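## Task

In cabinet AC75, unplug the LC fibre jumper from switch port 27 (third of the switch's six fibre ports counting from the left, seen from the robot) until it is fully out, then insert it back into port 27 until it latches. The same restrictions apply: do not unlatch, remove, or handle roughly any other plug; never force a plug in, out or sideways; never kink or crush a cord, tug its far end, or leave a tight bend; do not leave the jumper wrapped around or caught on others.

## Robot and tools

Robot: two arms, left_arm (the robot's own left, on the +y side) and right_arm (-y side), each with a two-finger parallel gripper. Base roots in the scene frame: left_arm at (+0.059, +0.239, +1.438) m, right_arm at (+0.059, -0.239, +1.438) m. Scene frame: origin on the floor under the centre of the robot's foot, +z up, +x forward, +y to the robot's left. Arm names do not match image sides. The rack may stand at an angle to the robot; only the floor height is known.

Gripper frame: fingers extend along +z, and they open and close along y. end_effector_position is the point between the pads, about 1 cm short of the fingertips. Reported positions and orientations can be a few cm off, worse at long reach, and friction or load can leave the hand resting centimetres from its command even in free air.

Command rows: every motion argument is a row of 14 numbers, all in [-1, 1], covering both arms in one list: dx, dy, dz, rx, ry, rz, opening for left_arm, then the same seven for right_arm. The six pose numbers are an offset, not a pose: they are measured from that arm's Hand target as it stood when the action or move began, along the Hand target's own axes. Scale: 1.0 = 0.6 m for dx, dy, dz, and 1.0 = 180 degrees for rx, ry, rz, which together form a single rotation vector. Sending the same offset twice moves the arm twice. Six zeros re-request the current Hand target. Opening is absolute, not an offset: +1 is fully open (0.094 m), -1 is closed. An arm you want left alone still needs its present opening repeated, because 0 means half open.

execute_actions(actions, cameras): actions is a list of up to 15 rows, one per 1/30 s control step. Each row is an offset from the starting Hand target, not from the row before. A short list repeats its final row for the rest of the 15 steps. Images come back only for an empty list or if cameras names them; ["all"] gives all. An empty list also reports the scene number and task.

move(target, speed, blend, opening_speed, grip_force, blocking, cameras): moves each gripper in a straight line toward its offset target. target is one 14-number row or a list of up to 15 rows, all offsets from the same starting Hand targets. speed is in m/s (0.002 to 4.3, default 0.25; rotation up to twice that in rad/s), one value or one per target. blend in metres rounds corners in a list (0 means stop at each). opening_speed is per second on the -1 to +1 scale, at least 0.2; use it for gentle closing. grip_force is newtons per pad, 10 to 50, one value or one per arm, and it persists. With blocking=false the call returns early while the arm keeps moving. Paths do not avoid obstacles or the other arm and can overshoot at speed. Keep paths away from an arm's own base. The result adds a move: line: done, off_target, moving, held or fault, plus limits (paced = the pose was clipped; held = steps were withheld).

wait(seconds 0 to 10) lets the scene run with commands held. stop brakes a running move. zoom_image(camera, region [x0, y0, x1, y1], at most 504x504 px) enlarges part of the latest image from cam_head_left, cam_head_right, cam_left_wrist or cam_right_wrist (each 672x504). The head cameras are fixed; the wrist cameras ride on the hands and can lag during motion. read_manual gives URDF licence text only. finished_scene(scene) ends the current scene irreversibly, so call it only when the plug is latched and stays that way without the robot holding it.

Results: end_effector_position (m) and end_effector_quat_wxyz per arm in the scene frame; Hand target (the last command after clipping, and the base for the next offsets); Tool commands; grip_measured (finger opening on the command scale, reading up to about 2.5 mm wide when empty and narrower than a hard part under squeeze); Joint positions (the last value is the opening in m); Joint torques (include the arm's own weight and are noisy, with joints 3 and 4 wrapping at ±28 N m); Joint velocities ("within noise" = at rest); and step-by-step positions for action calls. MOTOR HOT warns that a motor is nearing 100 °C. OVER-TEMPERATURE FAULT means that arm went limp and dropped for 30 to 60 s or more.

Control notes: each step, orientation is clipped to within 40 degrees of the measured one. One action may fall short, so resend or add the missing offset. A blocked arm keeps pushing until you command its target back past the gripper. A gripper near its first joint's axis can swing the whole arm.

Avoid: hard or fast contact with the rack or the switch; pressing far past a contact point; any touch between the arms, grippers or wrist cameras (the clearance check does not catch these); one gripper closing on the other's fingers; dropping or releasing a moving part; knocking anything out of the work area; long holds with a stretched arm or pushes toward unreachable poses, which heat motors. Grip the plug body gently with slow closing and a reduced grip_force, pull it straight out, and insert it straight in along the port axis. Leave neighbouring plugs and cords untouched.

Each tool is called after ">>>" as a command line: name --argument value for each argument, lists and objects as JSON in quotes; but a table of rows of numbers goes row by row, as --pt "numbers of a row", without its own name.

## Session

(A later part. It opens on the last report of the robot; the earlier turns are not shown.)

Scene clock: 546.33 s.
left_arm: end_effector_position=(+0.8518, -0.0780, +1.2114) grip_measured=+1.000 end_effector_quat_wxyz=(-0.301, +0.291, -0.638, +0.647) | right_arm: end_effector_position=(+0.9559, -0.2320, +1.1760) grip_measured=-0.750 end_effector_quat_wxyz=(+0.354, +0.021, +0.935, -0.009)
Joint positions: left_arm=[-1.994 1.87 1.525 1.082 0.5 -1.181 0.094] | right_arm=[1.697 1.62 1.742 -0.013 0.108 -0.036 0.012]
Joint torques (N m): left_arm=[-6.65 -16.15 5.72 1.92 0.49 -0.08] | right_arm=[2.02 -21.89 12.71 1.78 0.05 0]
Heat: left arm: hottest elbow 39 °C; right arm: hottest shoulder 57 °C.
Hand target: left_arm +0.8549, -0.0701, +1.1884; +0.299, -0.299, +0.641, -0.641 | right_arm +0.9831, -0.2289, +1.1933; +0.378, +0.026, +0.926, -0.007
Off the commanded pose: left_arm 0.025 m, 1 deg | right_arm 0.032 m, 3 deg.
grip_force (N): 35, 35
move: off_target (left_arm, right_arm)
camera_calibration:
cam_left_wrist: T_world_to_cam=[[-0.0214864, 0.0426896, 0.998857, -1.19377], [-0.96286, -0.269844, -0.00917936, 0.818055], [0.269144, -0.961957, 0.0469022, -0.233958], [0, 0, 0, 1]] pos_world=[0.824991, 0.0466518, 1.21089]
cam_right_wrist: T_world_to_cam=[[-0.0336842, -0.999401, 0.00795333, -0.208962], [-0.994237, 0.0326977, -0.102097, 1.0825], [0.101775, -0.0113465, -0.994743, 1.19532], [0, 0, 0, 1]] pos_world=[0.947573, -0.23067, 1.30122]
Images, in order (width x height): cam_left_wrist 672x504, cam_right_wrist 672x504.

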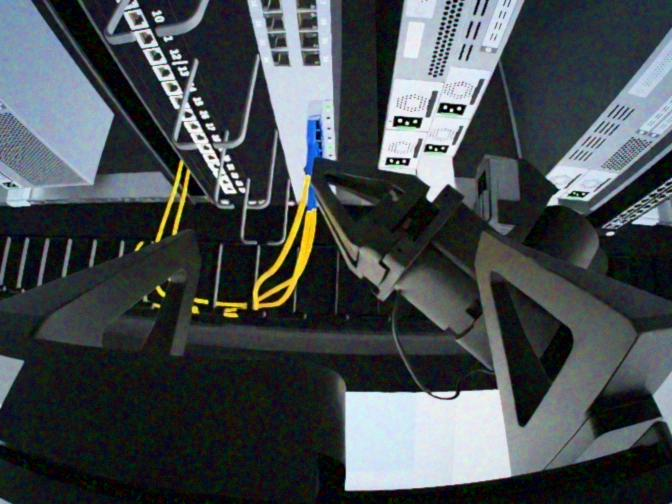

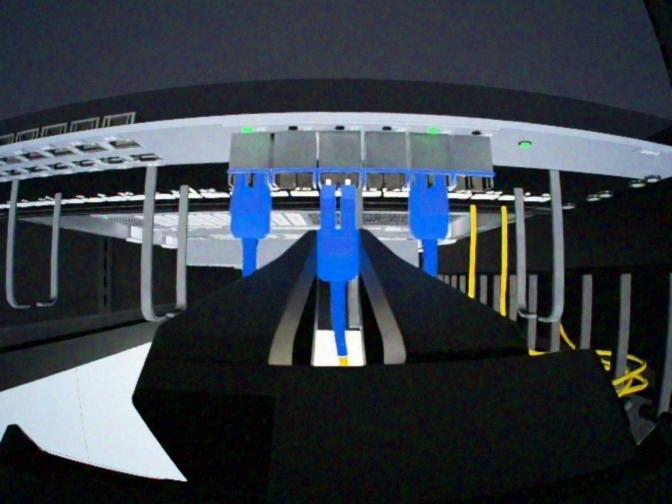

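>>> move --pt "0 0 0 0 0 0 1 0.0095 -0.0018 -0.0093 0.0018 0 0 -0.84" --pt "0 0 0 0 0 0 1 0.0030 -0.0018 -0.0006 0.0018 0 0 -0.84" --speed 0.02 --cameras '["cam_left_wrist","cam_right_wrist"]'

>>> zoom_image --camera "cam_right_wrist" --region '[250, 90, 430, 270]'

>>> zoom_image --camera "cam_left_wrist" --region '[290, 105, 360, 205]'

Scene clock: 563.30 s.
left_arm: end_effector_position=(+0.8518, -0.0780, +1.2114) grip_measured=+1.000 end_effector_quat_wxyz=(-0.301, +0.291, -0.638, +0.647) | right_arm: end_effector_position=(+0.9560, -0.2324, +1.1762) grip_measured=-0.750 end_effector_quat_wxyz=(+0.354, +0.022, +0.935, -0.011)
Joint positions: left_arm=[-1.994 1.87 1.525 1.082 0.5 -1.181 0.094] | right_arm=[1.698 1.62 1.742 -0.013 0.114 -0.036 0.012]
Joint torques (N m): left_arm=[-6.42 -16.62 5.81 1.87 0.47 -0.08] | right_arm=[1.79 -21.83 12.3 1.94 0.07 0.01]
Heat: left arm: hottest elbow 39 °C; right arm: hottest shoulder 56 °C.
Hand target: left_arm +0.8549, -0.0701, +1.1884; +0.299, -0.299, +0.641, -0.641 | right_arm +0.9817, -0.2299, +1.1925; +0.378, +0.027, +0.925, -0.009
Off the commanded pose: left_arm 0.025 m, 1 deg | right_arm 0.030 m, 3 deg.
grip_force (N): 35, 35
move: off_target (left_arm, right_arm)
camera_calibration:
cam_left_wrist: T_world_to_cam=[[-0.0214864, 0.0426896, 0.998857, -1.19377], [-0.96286, -0.269844, -0.00917936, 0.818055], [0.269144, -0.961957, 0.0469022, -0.233958], [0, 0, 0, 1]] pos_world=[0.824991, 0.0466518, 1.21089]
cam_right_wrist: T_world_to_cam=[[-0.0370659, -0.999245, 0.0116364, -0.210514], [-0.99412, 0.0356852, -0.102236, 1.08339], [0.101744, -0.0153574, -0.994692, 1.19455], [0, 0, 0, 1]] pos_world=[0.947677, -0.23067, 1.30142]
Images, in order (width x height): cam_left_wrist 672x504, cam_right_wrist 672x504.

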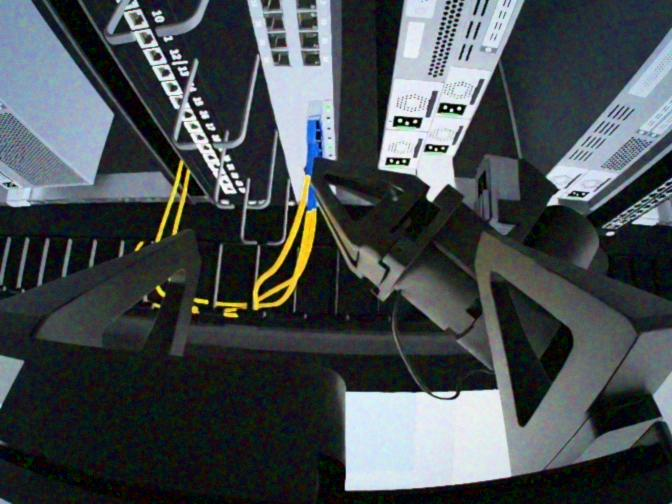

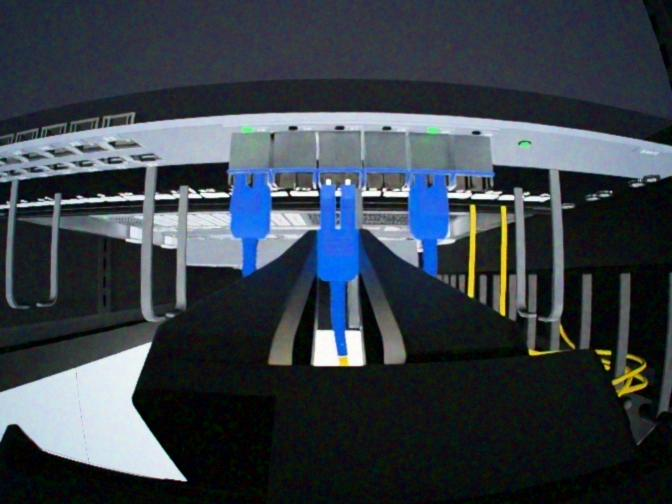

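Scaled by 2.800 from the camera's 672x504 image, which has a finer 960x720 frame.

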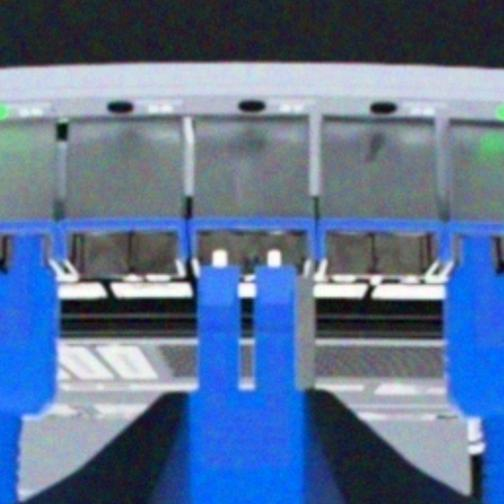

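Scaled by 5.040 from the camera's 672x504 image, which has a finer 960x720 frame.

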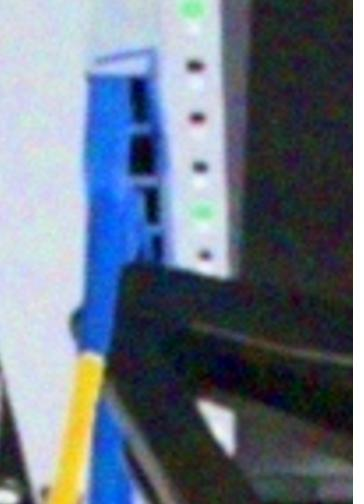

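>>> move --pt "0 0 0 0 0 0 1 0.0065 0 -0.0648 0 0 0 -0.84" --pt "0 0 0 0 0 0 1 0.0106 -0.0025 -0.0087 0 0 0 -0.84" --speed '[0.05,0.025]' --cameras '["cam_left_wrist","cam_right_wrist"]'

>>> zoom_image --camera "cam_right_wrist" --region '[230, 90, 450, 270]'

>>> zoom_image --camera "cam_left_wrist" --region '[290, 105, 360, 205]'

Scene clock: 576.00 s.
left_arm: end_effector_position=(+0.8518, -0.0780, +1.2114) grip_measured=+1.000 end_effector_quat_wxyz=(-0.301, +0.291, -0.638, +0.647) | right_arm: end_effector_position=(+0.9525, -0.2300, +1.1759) grip_measured=-0.750 end_effector_quat_wxyz=(+0.360, +0.023, +0.933, -0.012)
Joint positions: left_arm=[-1.994 1.87 1.525 1.082 0.5 -1.181 0.094] | right_arm=[1.703 1.614 1.719 0.018 0.119 -0.036 0.012]
Joint torques (N m): left_arm=[-6.42 -16.32 5.79 1.96 0.48 -0.1] | right_arm=[1.61 -22.12 11.3 1.63 -0.24 0.02]
Heat: left arm: hottest elbow 39 °C; right arm: hottest shoulder 56 °C.
Hand target: left_arm +0.8549, -0.0701, +1.1884; +0.299, -0.299, +0.641, -0.641 | right_arm +0.9732, -0.2310, +1.1915; +0.378, +0.027, +0.926, -0.009
Off the commanded pose: left_arm 0.025 m, 1 deg | right_arm 0.026 m, 2 deg.
grip_force (N): 35, 35
move: off_target (left_arm, right_arm)
camera_calibration:
cam_left_wrist: T_world_to_cam=[[-0.0214864, 0.0426896, 0.998857, -1.19377], [-0.96286, -0.269844, -0.00917936, 0.818055], [0.269144, -0.961957, 0.0469022, -0.233958], [0, 0, 0, 1]] pos_world=[0.824991, 0.0466518, 1.21089]
cam_right_wrist: T_world_to_cam=[[-0.0398779, -0.999138, 0.0115566, -0.205422], [-0.992598, 0.0382838, -0.115258, 1.09429], [0.114716, -0.0160673, -0.993268, 1.18047], [0, 0, 0, 1]] pos_world=[0.942579, -0.228171, 1.30102]
Images, in order (width x height): cam_left_wrist 672x504, cam_right_wrist 672x504.

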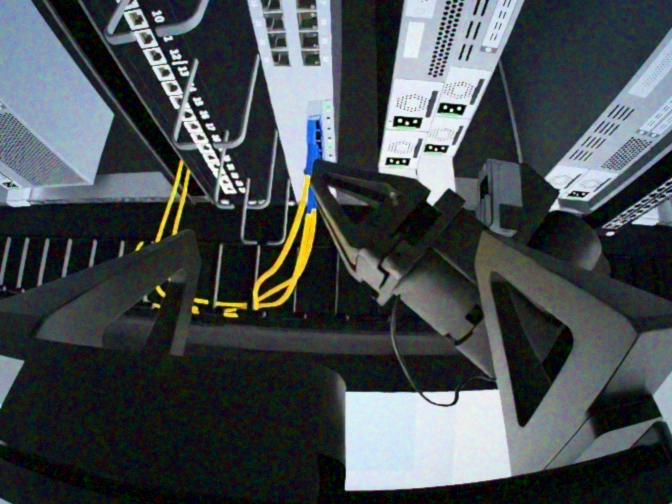

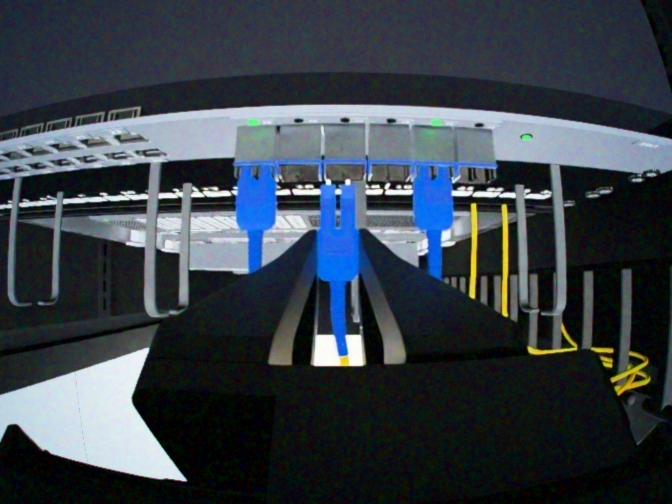

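Scaled by 2.291 from the camera's 672x504 image, which has a finer 960x720 frame.

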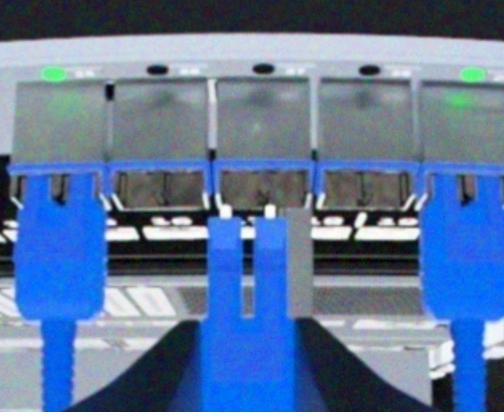

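Scaled by 5.040 from the camera's 672x504 image, which has a finer 960x720 frame.

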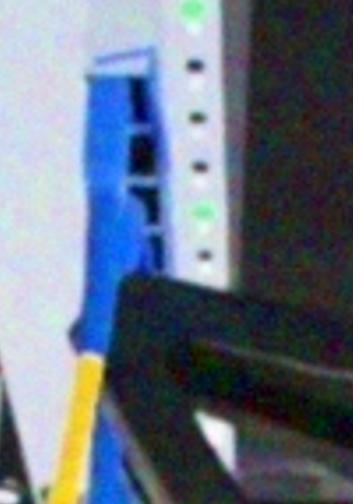

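>>> move --target '[0,0,0,0,0,0,1, 0.0012,-0.012,0.0012,0,0,0,-0.84]' --speed 0.03 --cameras '["cam_right_wrist"]'

>>> zoom_image --camera "cam_right_wrist" --region '[230, 90, 450, 270]'

Scene clock: 585.80 s.
left_arm: end_effector_position=(+0.8518, -0.0780, +1.2114) grip_measured=+1.000 end_effector_quat_wxyz=(-0.301, +0.291, -0.638, +0.647) | right_arm: end_effector_position=(+0.9526, -0.2326, +1.1756) grip_measured=-0.750 end_effector_quat_wxyz=(+0.360, +0.022, +0.933, -0.009)
Joint positions: left_arm=[-1.994 1.87 1.525 1.082 0.5 -1.181 0.094] | right_arm=[1.696 1.614 1.719 0.018 0.107 -0.036 0.012]
Joint torques (N m): left_arm=[-6.36 -16.44 5.75 1.92 0.45 -0.08] | right_arm=[0.79 -22.24 11.26 1.55 -0.24 0.03]
Heat: left arm: hottest elbow 39 °C; right arm: hottest shoulder 57 °C.
Hand target: left_arm +0.8549, -0.0701, +1.1884; +0.299, -0.299, +0.641, -0.641 | right_arm +0.9728, -0.2381, +1.1905; +0.378, +0.027, +0.926, -0.009
Off the commanded pose: left_arm 0.025 m, 1 deg | right_arm 0.026 m, 2 deg.
grip_force (N): 35, 35
move: off_target (left_arm, right_arm)
camera_calibration:
cam_right_wrist: T_world_to_cam=[[-0.0351052, -0.999355, 0.0075453, -0.207842], [-0.992704, 0.0339981, -0.115684, 1.09413], [0.115353, -0.0115514, -0.993257, 1.18054], [0, 0, 0, 1]] pos_world=[0.942674, -0.23127, 1.30072]
Images, in order (width x height): cam_right_wrist 672x504.

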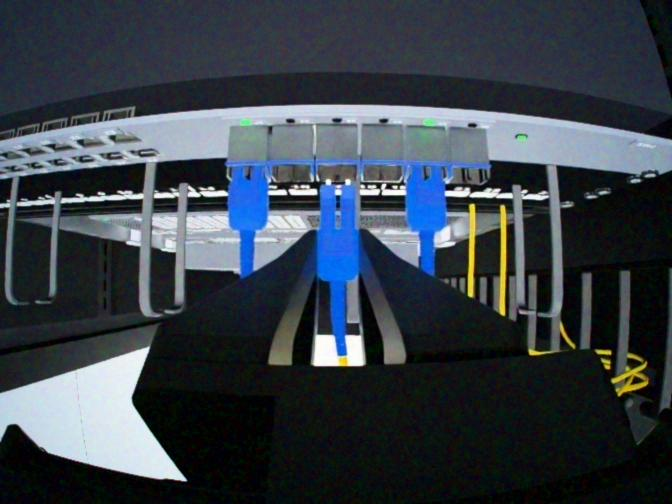

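Scaled by 2.291 from the camera's 672x504 image, which has a finer 960x720 frame.

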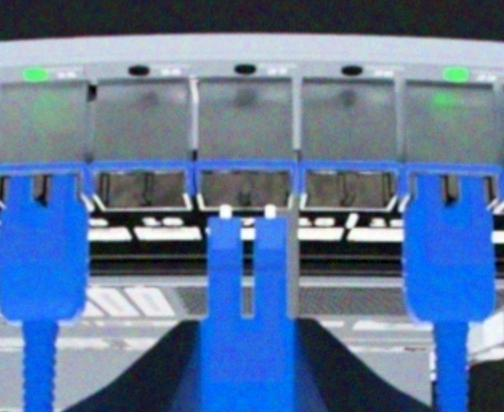

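>>> move --target '[0,0,0,0,0,0,1, -0.0074,0.0002,0.0093,0,0,0,-0.84]' --speed 0.02 --cameras '["cam_left_wrist","cam_right_wrist"]'

>>> zoom_image --camera "cam_right_wrist" --region '[250, 90, 430, 270]'

>>> zoom_image --camera "cam_left_wrist" --region '[290, 105, 360, 205]'

Scene clock: 594.17 s.
left_arm: end_effector_position=(+0.8518, -0.0780, +1.2114) grip_measured=+1.000 end_effector_quat_wxyz=(-0.301, +0.291, -0.638, +0.647) | right_arm: end_effector_position=(+0.9603, -0.2325, +1.1758) grip_measured=-0.750 end_effector_quat_wxyz=(+0.362, +0.022, +0.932, -0.009)
Joint positions: left_arm=[-1.994 1.87 1.525 1.082 0.5 -1.181 0.094] | right_arm=[1.696 1.628 1.75 0.004 0.106 -0.036 0.012]
Joint torques (N m): left_arm=[-6.3 -15.97 5.74 1.96 0.49 -0.08] | right_arm=[1.08 -22.48 11.41 1.37 -0.25 0.03]
Heat: left arm: hottest elbow 39 °C; right arm: hottest shoulder 58 °C.
Hand target: left_arm +0.8549, -0.0701, +1.1884; +0.299, -0.299, +0.641, -0.641 | right_arm +0.9799, -0.2383, +1.1895; +0.378, +0.027, +0.926, -0.009
Off the commanded pose: left_arm 0.025 m, 1 deg | right_arm 0.025 m, 2 deg.
grip_force (N): 35, 35
move: off_target (left_arm, right_arm)
camera_calibration:
cam_left_wrist: T_world_to_cam=[[-0.0214864, 0.0426896, 0.998857, -1.19377], [-0.96286, -0.269844, -0.00917936, 0.818055], [0.269144, -0.961957, 0.0469022, -0.233958], [0, 0, 0, 1]] pos_world=[0.824991, 0.0466518, 1.21089]
cam_right_wrist: T_world_to_cam=[[-0.0350745, -0.999361, 0.00691474, -0.206701], [-0.992255, 0.0339985, -0.119471, 1.1058], [0.119159, -0.0110516, -0.992814, 1.17584], [0, 0, 0, 1]] pos_world=[0.949874, -0.23117, 1.30093]
Images, in order (width x height): cam_left_wrist 672x504, cam_right_wrist 672x504.

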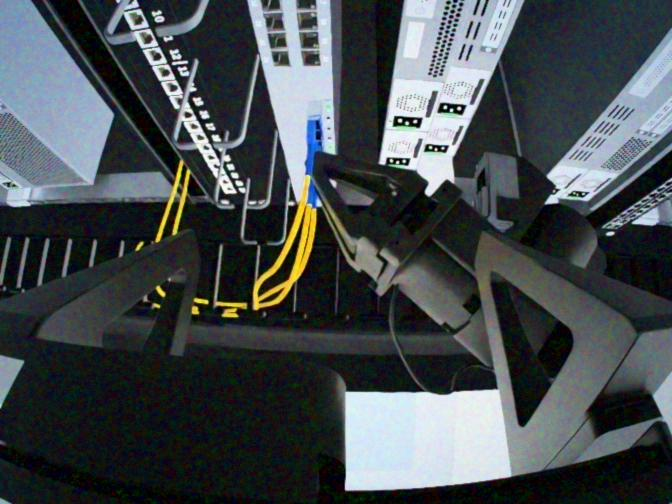

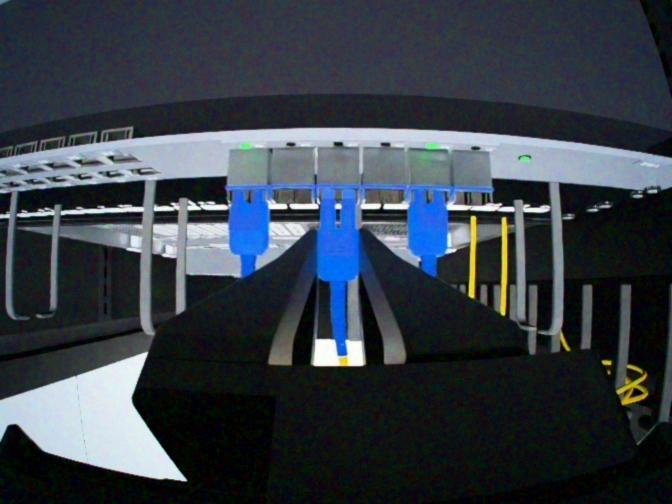

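Scaled by 2.800 from the camera's 672x504 image, which has a finer 960x720 frame.

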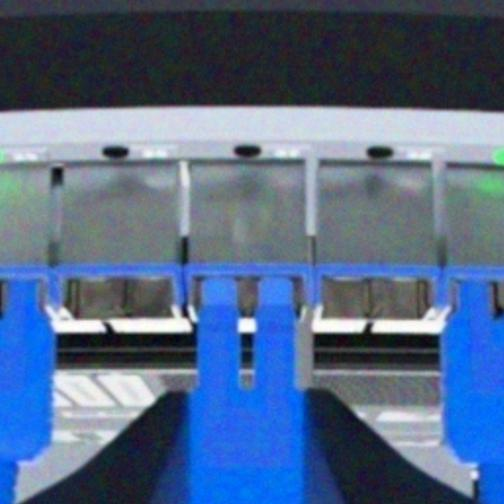

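Scaled by 5.040 from the camera's 672x504 image, which has a finer 960x720 frame.

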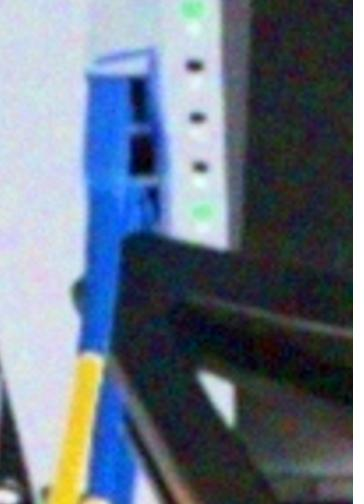

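>>> move --target '[0,0,0,0,0,0,1, -0.0095,0,0.0094,0,0,0,-0.84]' --speed 0.02

>>> move --target '[0,0,0,0,0,0,1, -0.0072,0,0.0070,0,0,0,-0.84]' --speed 0.02 --cameras '["cam_left_wrist","cam_right_wrist"]'

>>> zoom_image --camera "cam_right_wrist" --region '[250, 110, 430, 290]'

>>> zoom_image --camera "cam_left_wrist" --region '[290, 105, 360, 205]'

Scene clock: 605.60 s.
left_arm: end_effector_position=(+0.8518, -0.0780, +1.2114) grip_measured=+1.000 end_effector_quat_wxyz=(-0.301, +0.291, -0.638, +0.647) | right_arm: end_effector_position=(+0.9652, -0.2330, +1.1761) grip_measured=-0.750 end_effector_quat_wxyz=(+0.359, +0.022, +0.933, -0.009)
Joint positions: left_arm=[-1.994 1.87 1.525 1.082 0.5 -1.181 0.094] | right_arm=[1.695 1.637 1.777 -0.021 0.106 -0.036 0.012]
Joint torques (N m): left_arm=[-6.24 -16.21 5.76 1.92 0.49 -0.09] | right_arm=[0.97 -21.77 12.38 1.62 -0.26 0.03]
Heat: left arm: hottest elbow 39 °C; right arm: hottest shoulder 59 °C.
Hand target: left_arm +0.8549, -0.0701, +1.1884; +0.299, -0.299, +0.641, -0.641 | right_arm +0.9879, -0.2389, +1.1895; +0.378, +0.027, +0.926, -0.009
Off the commanded pose: left_arm 0.025 m, 1 deg | right_arm 0.027 m, 2 deg.
grip_force (N): 35, 35
move: off_target (left_arm, right_arm)

Scene clock: 606.50 s.
left_arm: end_effector_position=(+0.8518, -0.0780, +1.2114) grip_measured=+1.000 end_effector_quat_wxyz=(-0.301, +0.291, -0.638, +0.647) | right_arm: end_effector_position=(+0.9665, -0.2330, +1.1761) grip_measured=-0.750 end_effector_quat_wxyz=(+0.354, +0.021, +0.935, -0.009)
Joint positions: left_arm=[-1.994 1.87 1.525 1.082 0.5 -1.181 0.094] | right_arm=[1.695 1.639 1.79 -0.042 0.106 -0.036 0.012]
Joint torques (N m): left_arm=[-6.59 -16.56 5.81 1.95 0.48 -0.08] | right_arm=[0.91 -21.13 13.49 1.88 -0.3 0.04]
Heat: left arm: hottest elbow 39 °C; right arm: hottest shoulder 59 °C.
Hand target: left_arm +0.8549, -0.0701, +1.1884; +0.299, -0.299, +0.641, -0.641 | right_arm +0.9939, -0.2392, +1.1894; +0.378, +0.027, +0.926, -0.009
Off the commanded pose: left_arm 0.025 m, 1 deg | right_arm 0.031 m, 3 deg.
grip_force (N): 35, 35
move: off_target (left_arm, right_arm)
camera_calibration:
cam_left_wrist: T_world_to_cam=[[-0.0214864, 0.0426896, 0.998857, -1.19377], [-0.96286, -0.269844, -0.00917936, 0.818055], [0.269144, -0.961957, 0.0469022, -0.233958], [0, 0, 0, 1]] pos_world=[0.824991, 0.0466518, 1.21089]
cam_right_wrist: T_world_to_cam=[[-0.0332612, -0.999416, 0.0078072, -0.20992], [-0.994291, 0.0322962, -0.101695, 1.09262], [0.101383, -0.0111451, -0.994785, 1.1948], [0, 0, 0, 1]] pos_world=[0.958273, -0.231769, 1.30132]
Images, in order (width x height): cam_left_wrist 672x504, cam_right_wrist 672x504.

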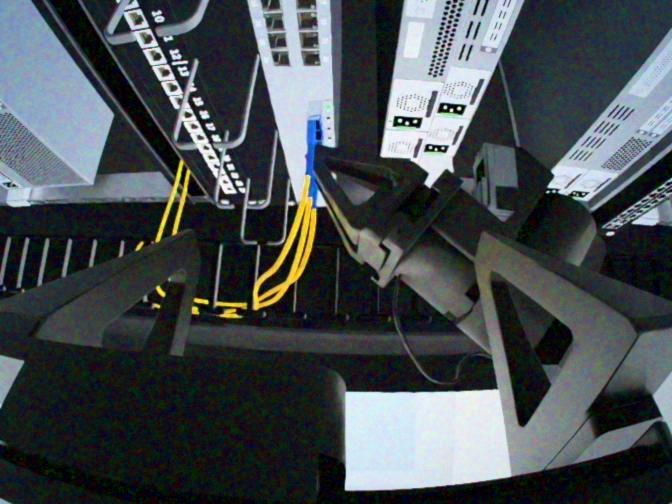

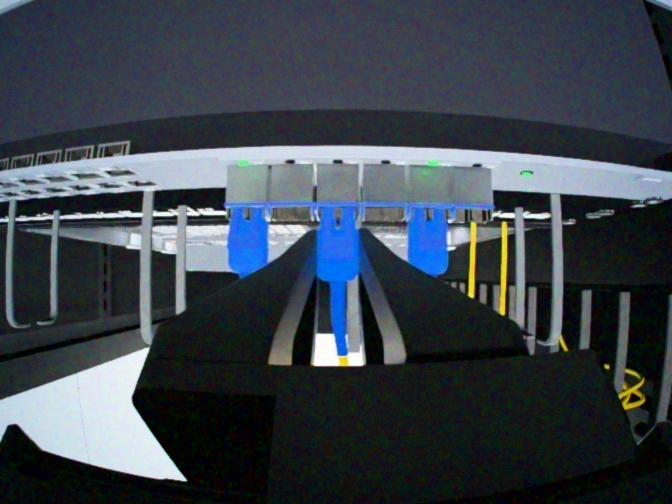

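Scaled by 2.800 from the camera's 672x504 image, which has a finer 960x720 frame.

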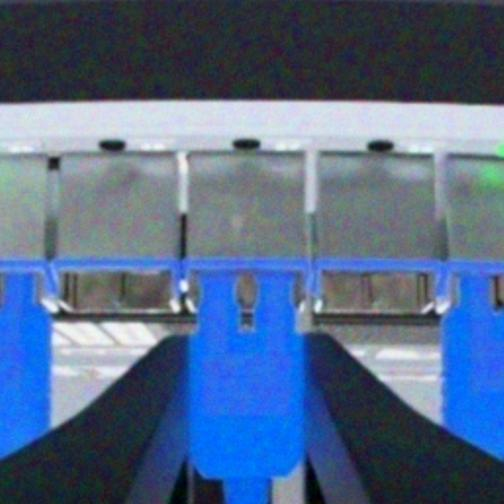

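Scaled by 5.040 from the camera's 672x504 image, which has a finer 960x720 frame.

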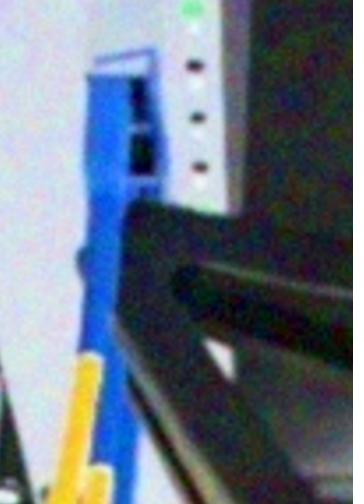

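>>> move --target '[0,0,0,0,0,0,1, -0.0143,0,0.0141,0,-0.005,0,-0.84]' --speed 0.02 --cameras '["cam_left_wrist","cam_right_wrist"]'

>>> zoom_image --camera "cam_right_wrist" --region '[210, 110, 460, 290]'

Scene clock: 614.33 s.
left_arm: end_effector_position=(+0.8518, -0.0780, +1.2114) grip_measured=+1.000 end_effector_quat_wxyz=(-0.301, +0.291, -0.638, +0.647) | right_arm: end_effector_position=(+0.9693, -0.2331, +1.1765) grip_measured=-0.750 end_effector_quat_wxyz=(+0.351, +0.021, +0.936, -0.009)
Joint positions: left_arm=[-1.994 1.87 1.525 1.082 0.5 -1.181 0.094] | right_arm=[1.695 1.644 1.806 -0.058 0.106 -0.036 0.012]
Joint torques (N m): left_arm=[-6.53 -16.26 5.67 1.88 0.49 -0.08] | right_arm=[0.91 -20.42 15.36 2.37 -0.37 0.02]
Heat: left arm: hottest elbow 39 °C; right arm: hottest elbow 58 °C.
Hand target: left_arm +0.8549, -0.0701, +1.1884; +0.299, -0.299, +0.641, -0.641 | right_arm +1.0061, -0.2398, +1.1896; +0.385, +0.027, +0.922, -0.009
Off the commanded pose: left_arm 0.025 m, 1 deg | right_arm 0.039 m, 4 deg.
grip_force (N): 35, 35
move: off_target (left_arm, right_arm)
camera_calibration:
cam_left_wrist: T_world_to_cam=[[-0.0214864, 0.0426896, 0.998857, -1.19377], [-0.96286, -0.269844, -0.00917936, 0.818055], [0.269144, -0.961957, 0.0469022, -0.233958], [0, 0, 0, 1]] pos_world=[0.824991, 0.0466518, 1.21089]
cam_right_wrist: T_world_to_cam=[[-0.0332733, -0.999418, 0.00747403, -0.209463], [-0.994807, 0.0323982, -0.0964827, 1.08989], [0.0961845, -0.0106455, -0.995307, 1.20073], [0, 0, 0, 1]] pos_world=[0.961773, -0.231869, 1.30182]
Images, in order (width x height): cam_left_wrist 672x504, cam_right_wrist 672x504.

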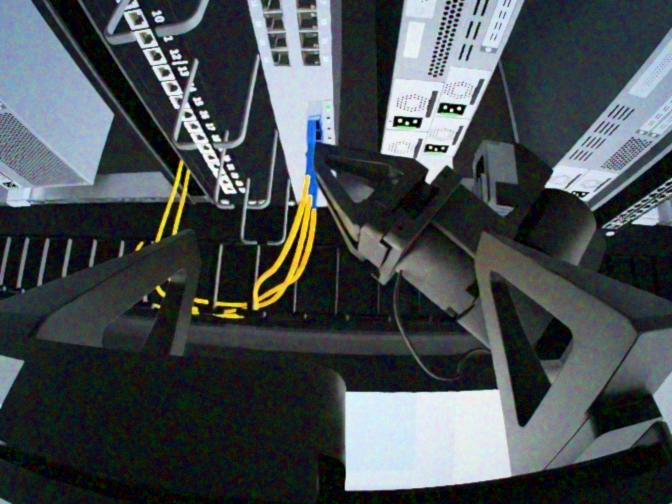

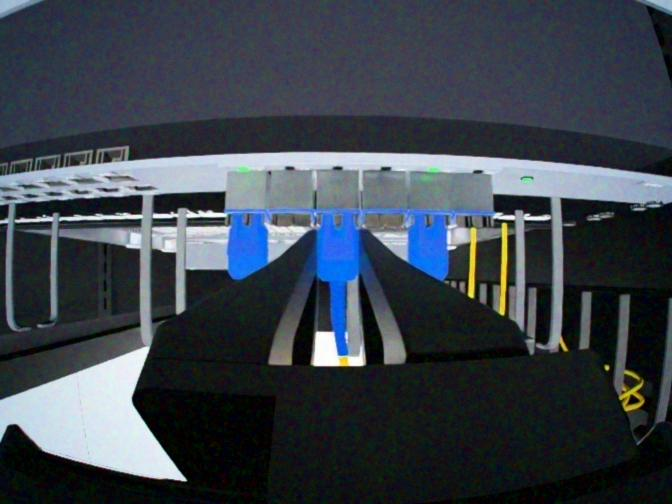

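Scaled by 2.016 from the camera's 672x504 image, which has a finer 960x720 frame.

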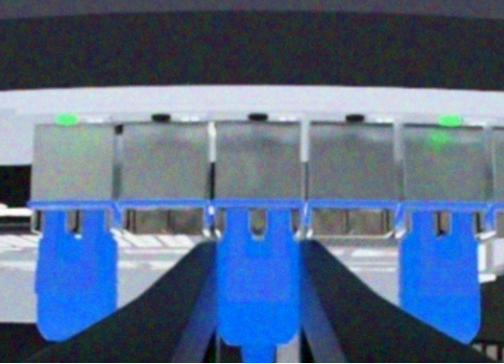

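>>> move --target '[0,0,0,0,0,0,1, -0.0121,0,0.0115,0,-0.003,0,-0.84]' --speed 0.02 --cameras '["cam_left_wrist","cam_right_wrist"]'

>>> zoom_image --camera "cam_right_wrist" --region '[210, 110, 460, 290]'

>>> zoom_image --camera "cam_left_wrist" --region '[290, 105, 360, 205]'

Scene clock: 623.00 s.
left_arm: end_effector_position=(+0.8518, -0.0780, +1.2114) grip_measured=+1.000 end_effector_quat_wxyz=(-0.301, +0.291, -0.638, +0.647) | right_arm: end_effector_position=(+0.9709, -0.2334, +1.1766) grip_measured=-0.750 end_effector_quat_wxyz=(+0.347, +0.021, +0.938, -0.009)
Joint positions: left_arm=[-1.994 1.87 1.525 1.082 0.5 -1.181 0.094] | right_arm=[1.695 1.648 1.82 -0.079 0.106 -0.036 0.012]
Joint torques (N m): left_arm=[-6.59 -16.38 5.71 1.85 0.49 -0.09] | right_arm=[0.79 -20.07 16.85 2.89 -0.42 -0.03]
Heat: left arm: hottest elbow 39 °C; right arm: hottest elbow 61 °C.
Hand target: left_arm +0.8549, -0.0701, +1.1884; +0.299, -0.299, +0.641, -0.641 | right_arm +1.0160, -0.2406, +1.1899; +0.389, +0.026, +0.921, -0.010
Off the commanded pose: left_arm 0.025 m, 1 deg | right_arm 0.048 m, 5 deg.
grip_force (N): 35, 35
move: off_target (left_arm, right_arm)
camera_calibration:
cam_left_wrist: T_world_to_cam=[[-0.0214864, 0.0426896, 0.998857, -1.19377], [-0.96286, -0.269844, -0.00917936, 0.818055], [0.269144, -0.961957, 0.0469022, -0.233958], [0, 0, 0, 1]] pos_world=[0.824991, 0.0466518, 1.21089]
cam_right_wrist: T_world_to_cam=[[-0.0324227, -0.999442, 0.00805638, -0.211154], [-0.995708, 0.0316003, -0.0869927, 1.08102], [0.0866896, -0.0108423, -0.996176, 1.2108], [0, 0, 0, 1]] pos_world=[0.964573, -0.232069, 1.30192]
Images, in order (width x height): cam_left_wrist 672x504, cam_right_wrist 672x504.

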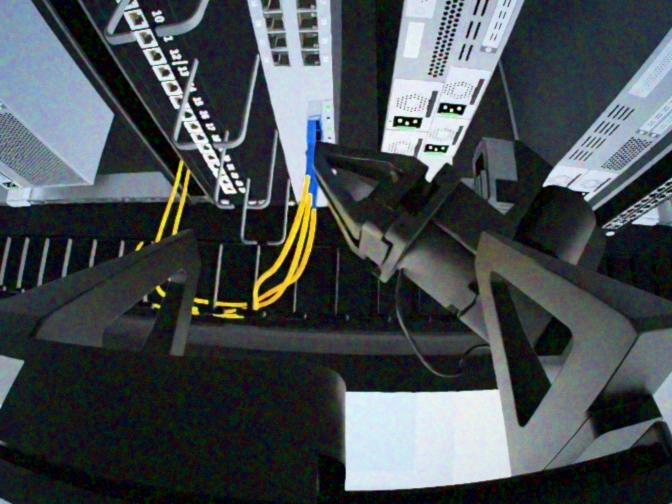

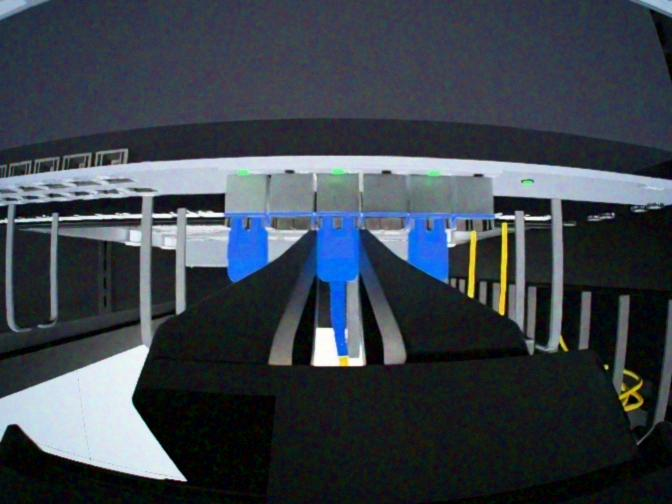

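Scaled by 2.016 from the camera's 672x504 image, which has a finer 960x720 frame.

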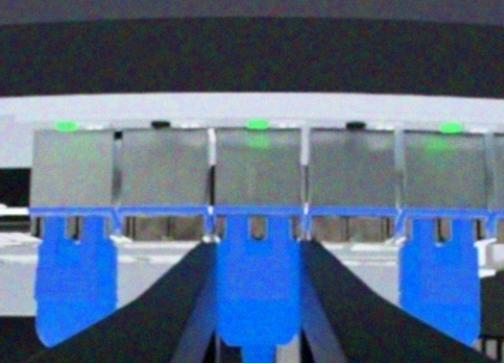

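Scaled by 5.040 from the camera's 672x504 image, which has a finer 960x720 frame.

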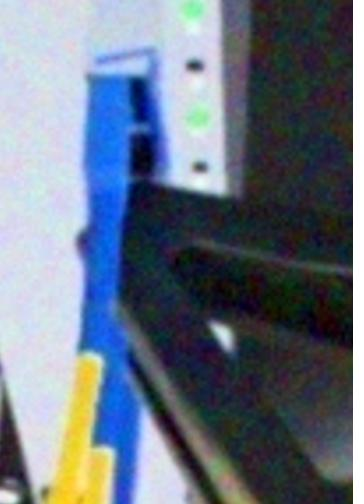

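>>> move --target '[0,0,0,0,0,0,1, -0.0085,0,0.0080,0,-0.002,0,-0.84]' --speed 0.02 --cameras '["cam_left_wrist","cam_right_wrist"]'

>>> zoom_image --camera "cam_right_wrist" --region '[210, 110, 460, 290]'

>>> zoom_image --camera "cam_left_wrist" --region '[290, 105, 360, 205]'

Scene clock: 632.93 s.
left_arm: end_effector_position=(+0.8518, -0.0780, +1.2114) grip_measured=+1.000 end_effector_quat_wxyz=(-0.301, +0.291, -0.638, +0.647) | right_arm: end_effector_position=(+0.9713, -0.2334, +1.1765) grip_measured=-0.750 end_effector_quat_wxyz=(+0.343, +0.020, +0.939, -0.009)
Joint positions: left_arm=[-1.994 1.87 1.525 1.082 0.5 -1.181 0.094] | right_arm=[1.695 1.649 1.828 -0.093 0.106 -0.035 0.012]
Joint torques (N m): left_arm=[-6.59 -16.32 5.82 1.96 0.48 -0.07] | right_arm=[0.5 -19.43 18.09 3.29 -0.42 -0.01]
Heat: left arm: hottest elbow 39 °C; right arm: hottest elbow 62 °C.
Hand target: left_arm +0.8549, -0.0701, +1.1884; +0.299, -0.299, +0.641, -0.641 | right_arm +1.0229, -0.2409, +1.1901; +0.392, +0.026, +0.920, -0.010
Off the commanded pose: left_arm 0.025 m, 1 deg | right_arm 0.054 m, 6 deg.
grip_force (N): 35, 35
move: off_target (left_arm, right_arm)
camera_calibration:
cam_left_wrist: T_world_to_cam=[[-0.0214864, 0.0426896, 0.998857, -1.19377], [-0.96286, -0.269844, -0.00917936, 0.818055], [0.269144, -0.961957, 0.0469022, -0.233958], [0, 0, 0, 1]] pos_world=[0.824991, 0.0466518, 1.21089]
cam_right_wrist: T_world_to_cam=[[-0.0318342, -0.999461, 0.00805178, -0.211776], [-0.996382, 0.031099, -0.0790925, 1.07267], [0.0787994, -0.0105405, -0.996835, 1.21923], [0, 0, 0, 1]] pos_world=[0.965972, -0.232169, 1.30191]
Images, in order (width x height): cam_left_wrist 672x504, cam_right_wrist 672x504.

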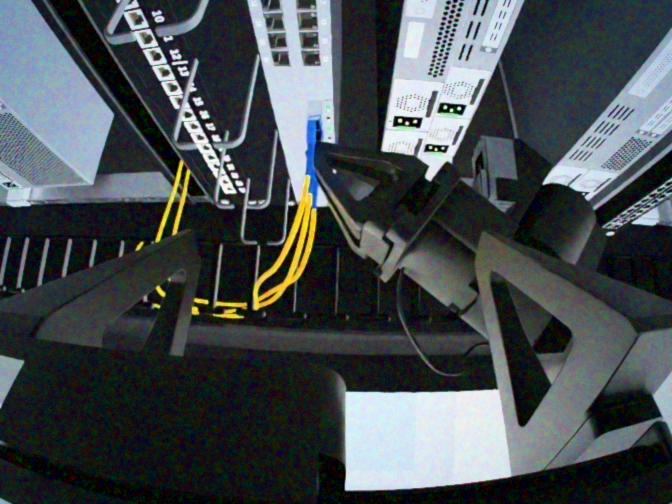

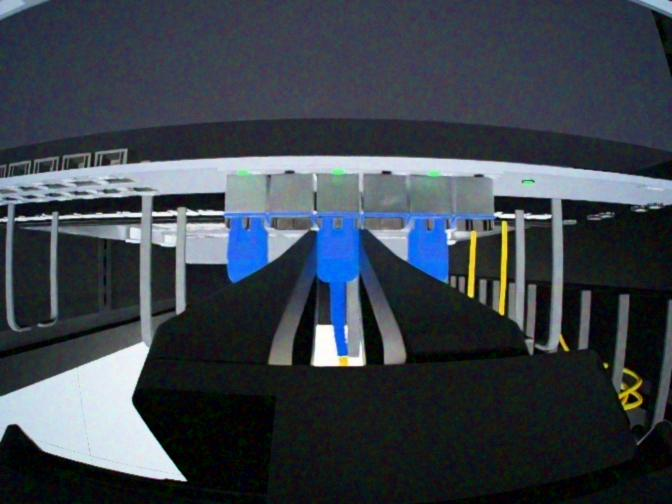

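Scaled by 2.016 from the camera's 672x504 image, which has a finer 960x720 frame.

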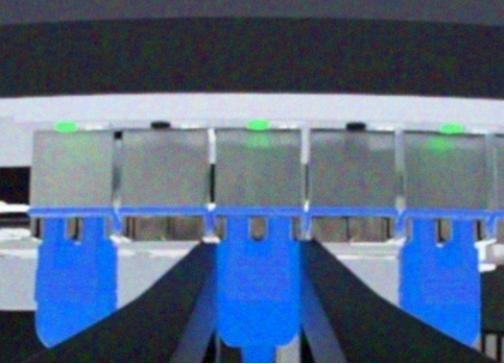

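Scaled by 5.040 from the camera's 672x504 image, which has a finer 960x720 frame.

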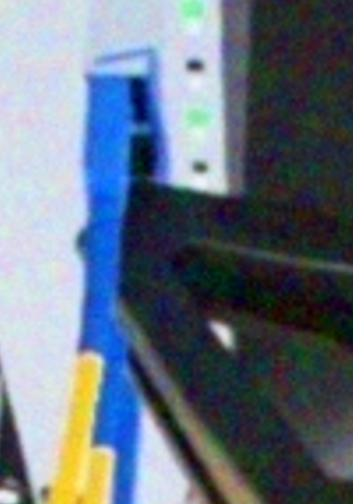

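>>> move --target '[0,0,0,0,0,0,1, 0.0330,0,-0.0350,0,0,0,-0.84]' --speed 0.05 --cameras '["cam_right_wrist"]'

>>> zoom_image --camera "cam_right_wrist" --region '[210, 110, 460, 290]'

Scene clock: 639.63 s.
left_arm: end_effector_position=(+0.8518, -0.0780, +1.2114) grip_measured=+1.000 end_effector_quat_wxyz=(-0.301, +0.291, -0.638, +0.647) | right_arm: end_effector_position=(+0.9701, -0.2333, +1.1756) grip_measured=-0.750 end_effector_quat_wxyz=(+0.355, +0.022, +0.935, -0.009)
Joint positions: left_arm=[-1.994 1.87 1.525 1.082 0.5 -1.181 0.094] | right_arm=[1.695 1.647 1.805 -0.046 0.106 -0.035 0.012]
Joint torques (N m): left_arm=[-6.53 -16.15 5.7 1.83 0.47 -0.09] | right_arm=[0.73 -22.07 10.73 3.9 -0.33 -0.03]
Heat: left arm: hottest elbow 39 °C; right arm: hottest elbow 66 °C.
Hand target: left_arm +0.8549, -0.0701, +1.1884; +0.299, -0.299, +0.641, -0.641 | right_arm +0.9942, -0.2393, +1.1905; +0.392, +0.026, +0.919, -0.010
Off the commanded pose: left_arm 0.025 m, 1 deg | right_arm 0.029 m, 5 deg.
grip_force (N): 35, 35
move: off_target (left_arm, right_arm)
camera_calibration:
cam_right_wrist: T_world_to_cam=[[-0.0346503, -0.999373, 0.00726394, -0.208055], [-0.993924, 0.0336998, -0.104779, 1.09986], [0.104469, -0.0108504, -0.994469, 1.19075], [0, 0, 0, 1]] pos_world=[0.961574, -0.23207, 1.30092]
Images, in order (width x height): cam_right_wrist 672x504.

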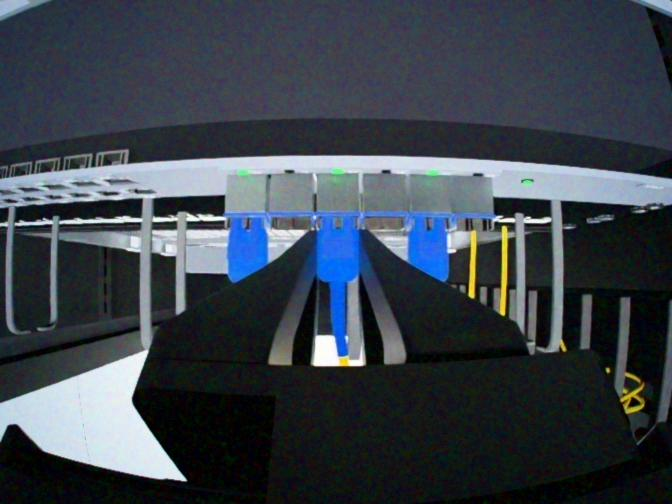

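Scaled by 2.016 from the camera's 672x504 image, which has a finer 960x720 frame.

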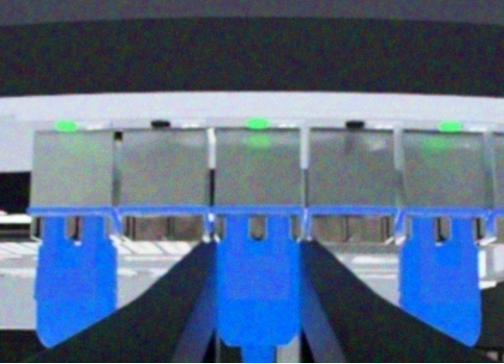

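>>> move --target '[0,0,0,0,0,0,1, 0,0,0,0,0,0,-0.55]' --opening_speed 0.4 --cameras '["cam_right_wrist","cam_left_wrist"]'

>>> zoom_image --camera "cam_right_wrist" --region '[210, 110, 460, 290]'

>>> zoom_image --camera "cam_left_wrist" --region '[290, 105, 360, 205]'

Scene clock: 646.30 s.
left_arm: end_effector_position=(+0.8518, -0.0780, +1.2114) grip_measured=+1.000 end_effector_quat_wxyz=(-0.301, +0.291, -0.638, +0.647) | right_arm: end_effector_position=(+0.9707, -0.2319, +1.1682) grip_measured=-0.553 end_effector_quat_wxyz=(+0.362, +0.022, +0.932, -0.007)
Joint positions: left_arm=[-1.994 1.87 1.525 1.082 0.5 -1.181 0.094] | right_arm=[1.695 1.663 1.805 -0.015 0.102 -0.035 0.021]
Joint torques (N m): left_arm=[-6.83 -15.97 5.79 1.85 0.48 -0.06] | right_arm=[1.2 -23.53 10.59 2.66 -0.19 -0.01]
Heat: left arm: hottest elbow 39 °C; right arm: hottest elbow 65 °C.
Hand target: left_arm +0.8549, -0.0701, +1.1884; +0.299, -0.299, +0.641, -0.641 | right_arm +0.9943, -0.2394, +1.1906; +0.392, +0.027, +0.919, -0.010
Off the commanded pose: left_arm 0.025 m, 1 deg | right_arm 0.033 m, 4 deg.
grip_force (N): 35, 35
move: off_target (left_arm, right_arm)
camera_calibration:
cam_left_wrist: T_world_to_cam=[[-0.0214864, 0.0426896, 0.998857, -1.19377], [-0.96286, -0.269844, -0.00917936, 0.818055], [0.269144, -0.961957, 0.0469022, -0.233958], [0, 0, 0, 1]] pos_world=[0.824991, 0.0466518, 1.21089]
cam_right_wrist: T_world_to_cam=[[-0.0343314, -0.999403, 0.00396211, -0.203092], [-0.992208, 0.0336087, -0.119974, 1.11562], [0.119769, -0.00805013, -0.992769, 1.16712], [0, 0, 0, 1]] pos_world=[0.960174, -0.23107, 1.29333]
Images, in order (width x height): cam_left_wrist 672x504, cam_right_wrist 672x504.

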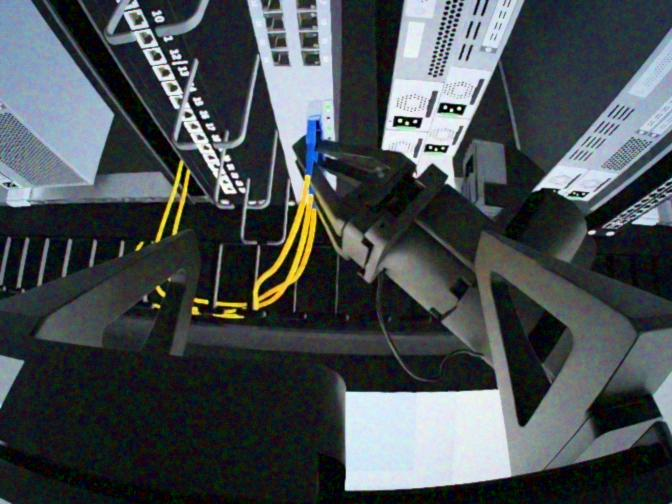

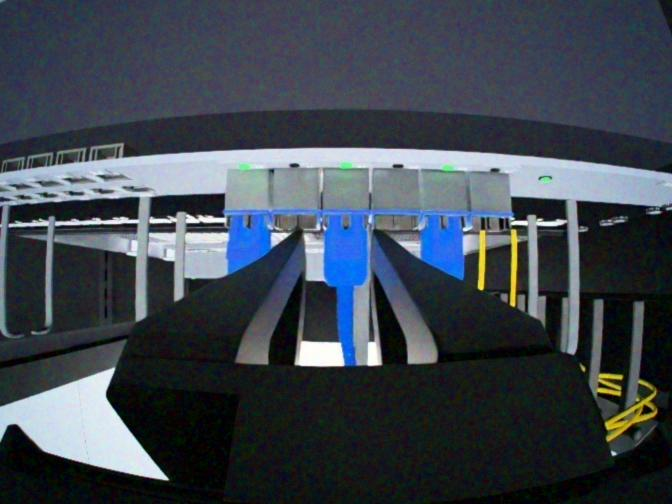

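Scaled by 2.016 from the camera's 672x504 image, which has a finer 960x720 frame.

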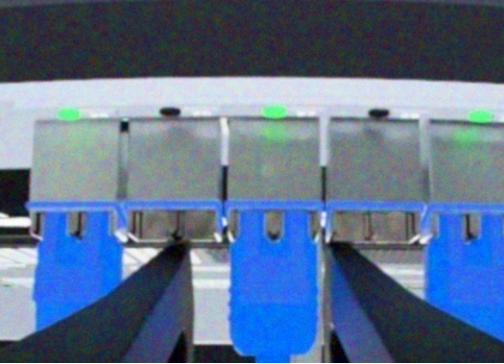

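Scaled by 5.040 from the camera's 672x504 image, which has a finer 960x720 frame.

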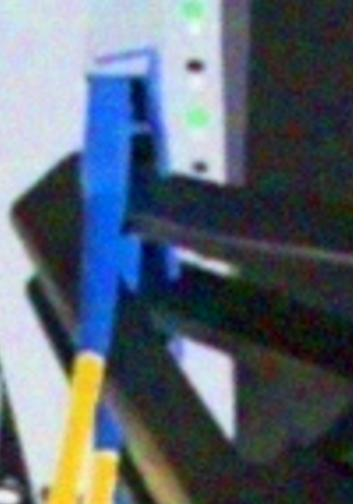

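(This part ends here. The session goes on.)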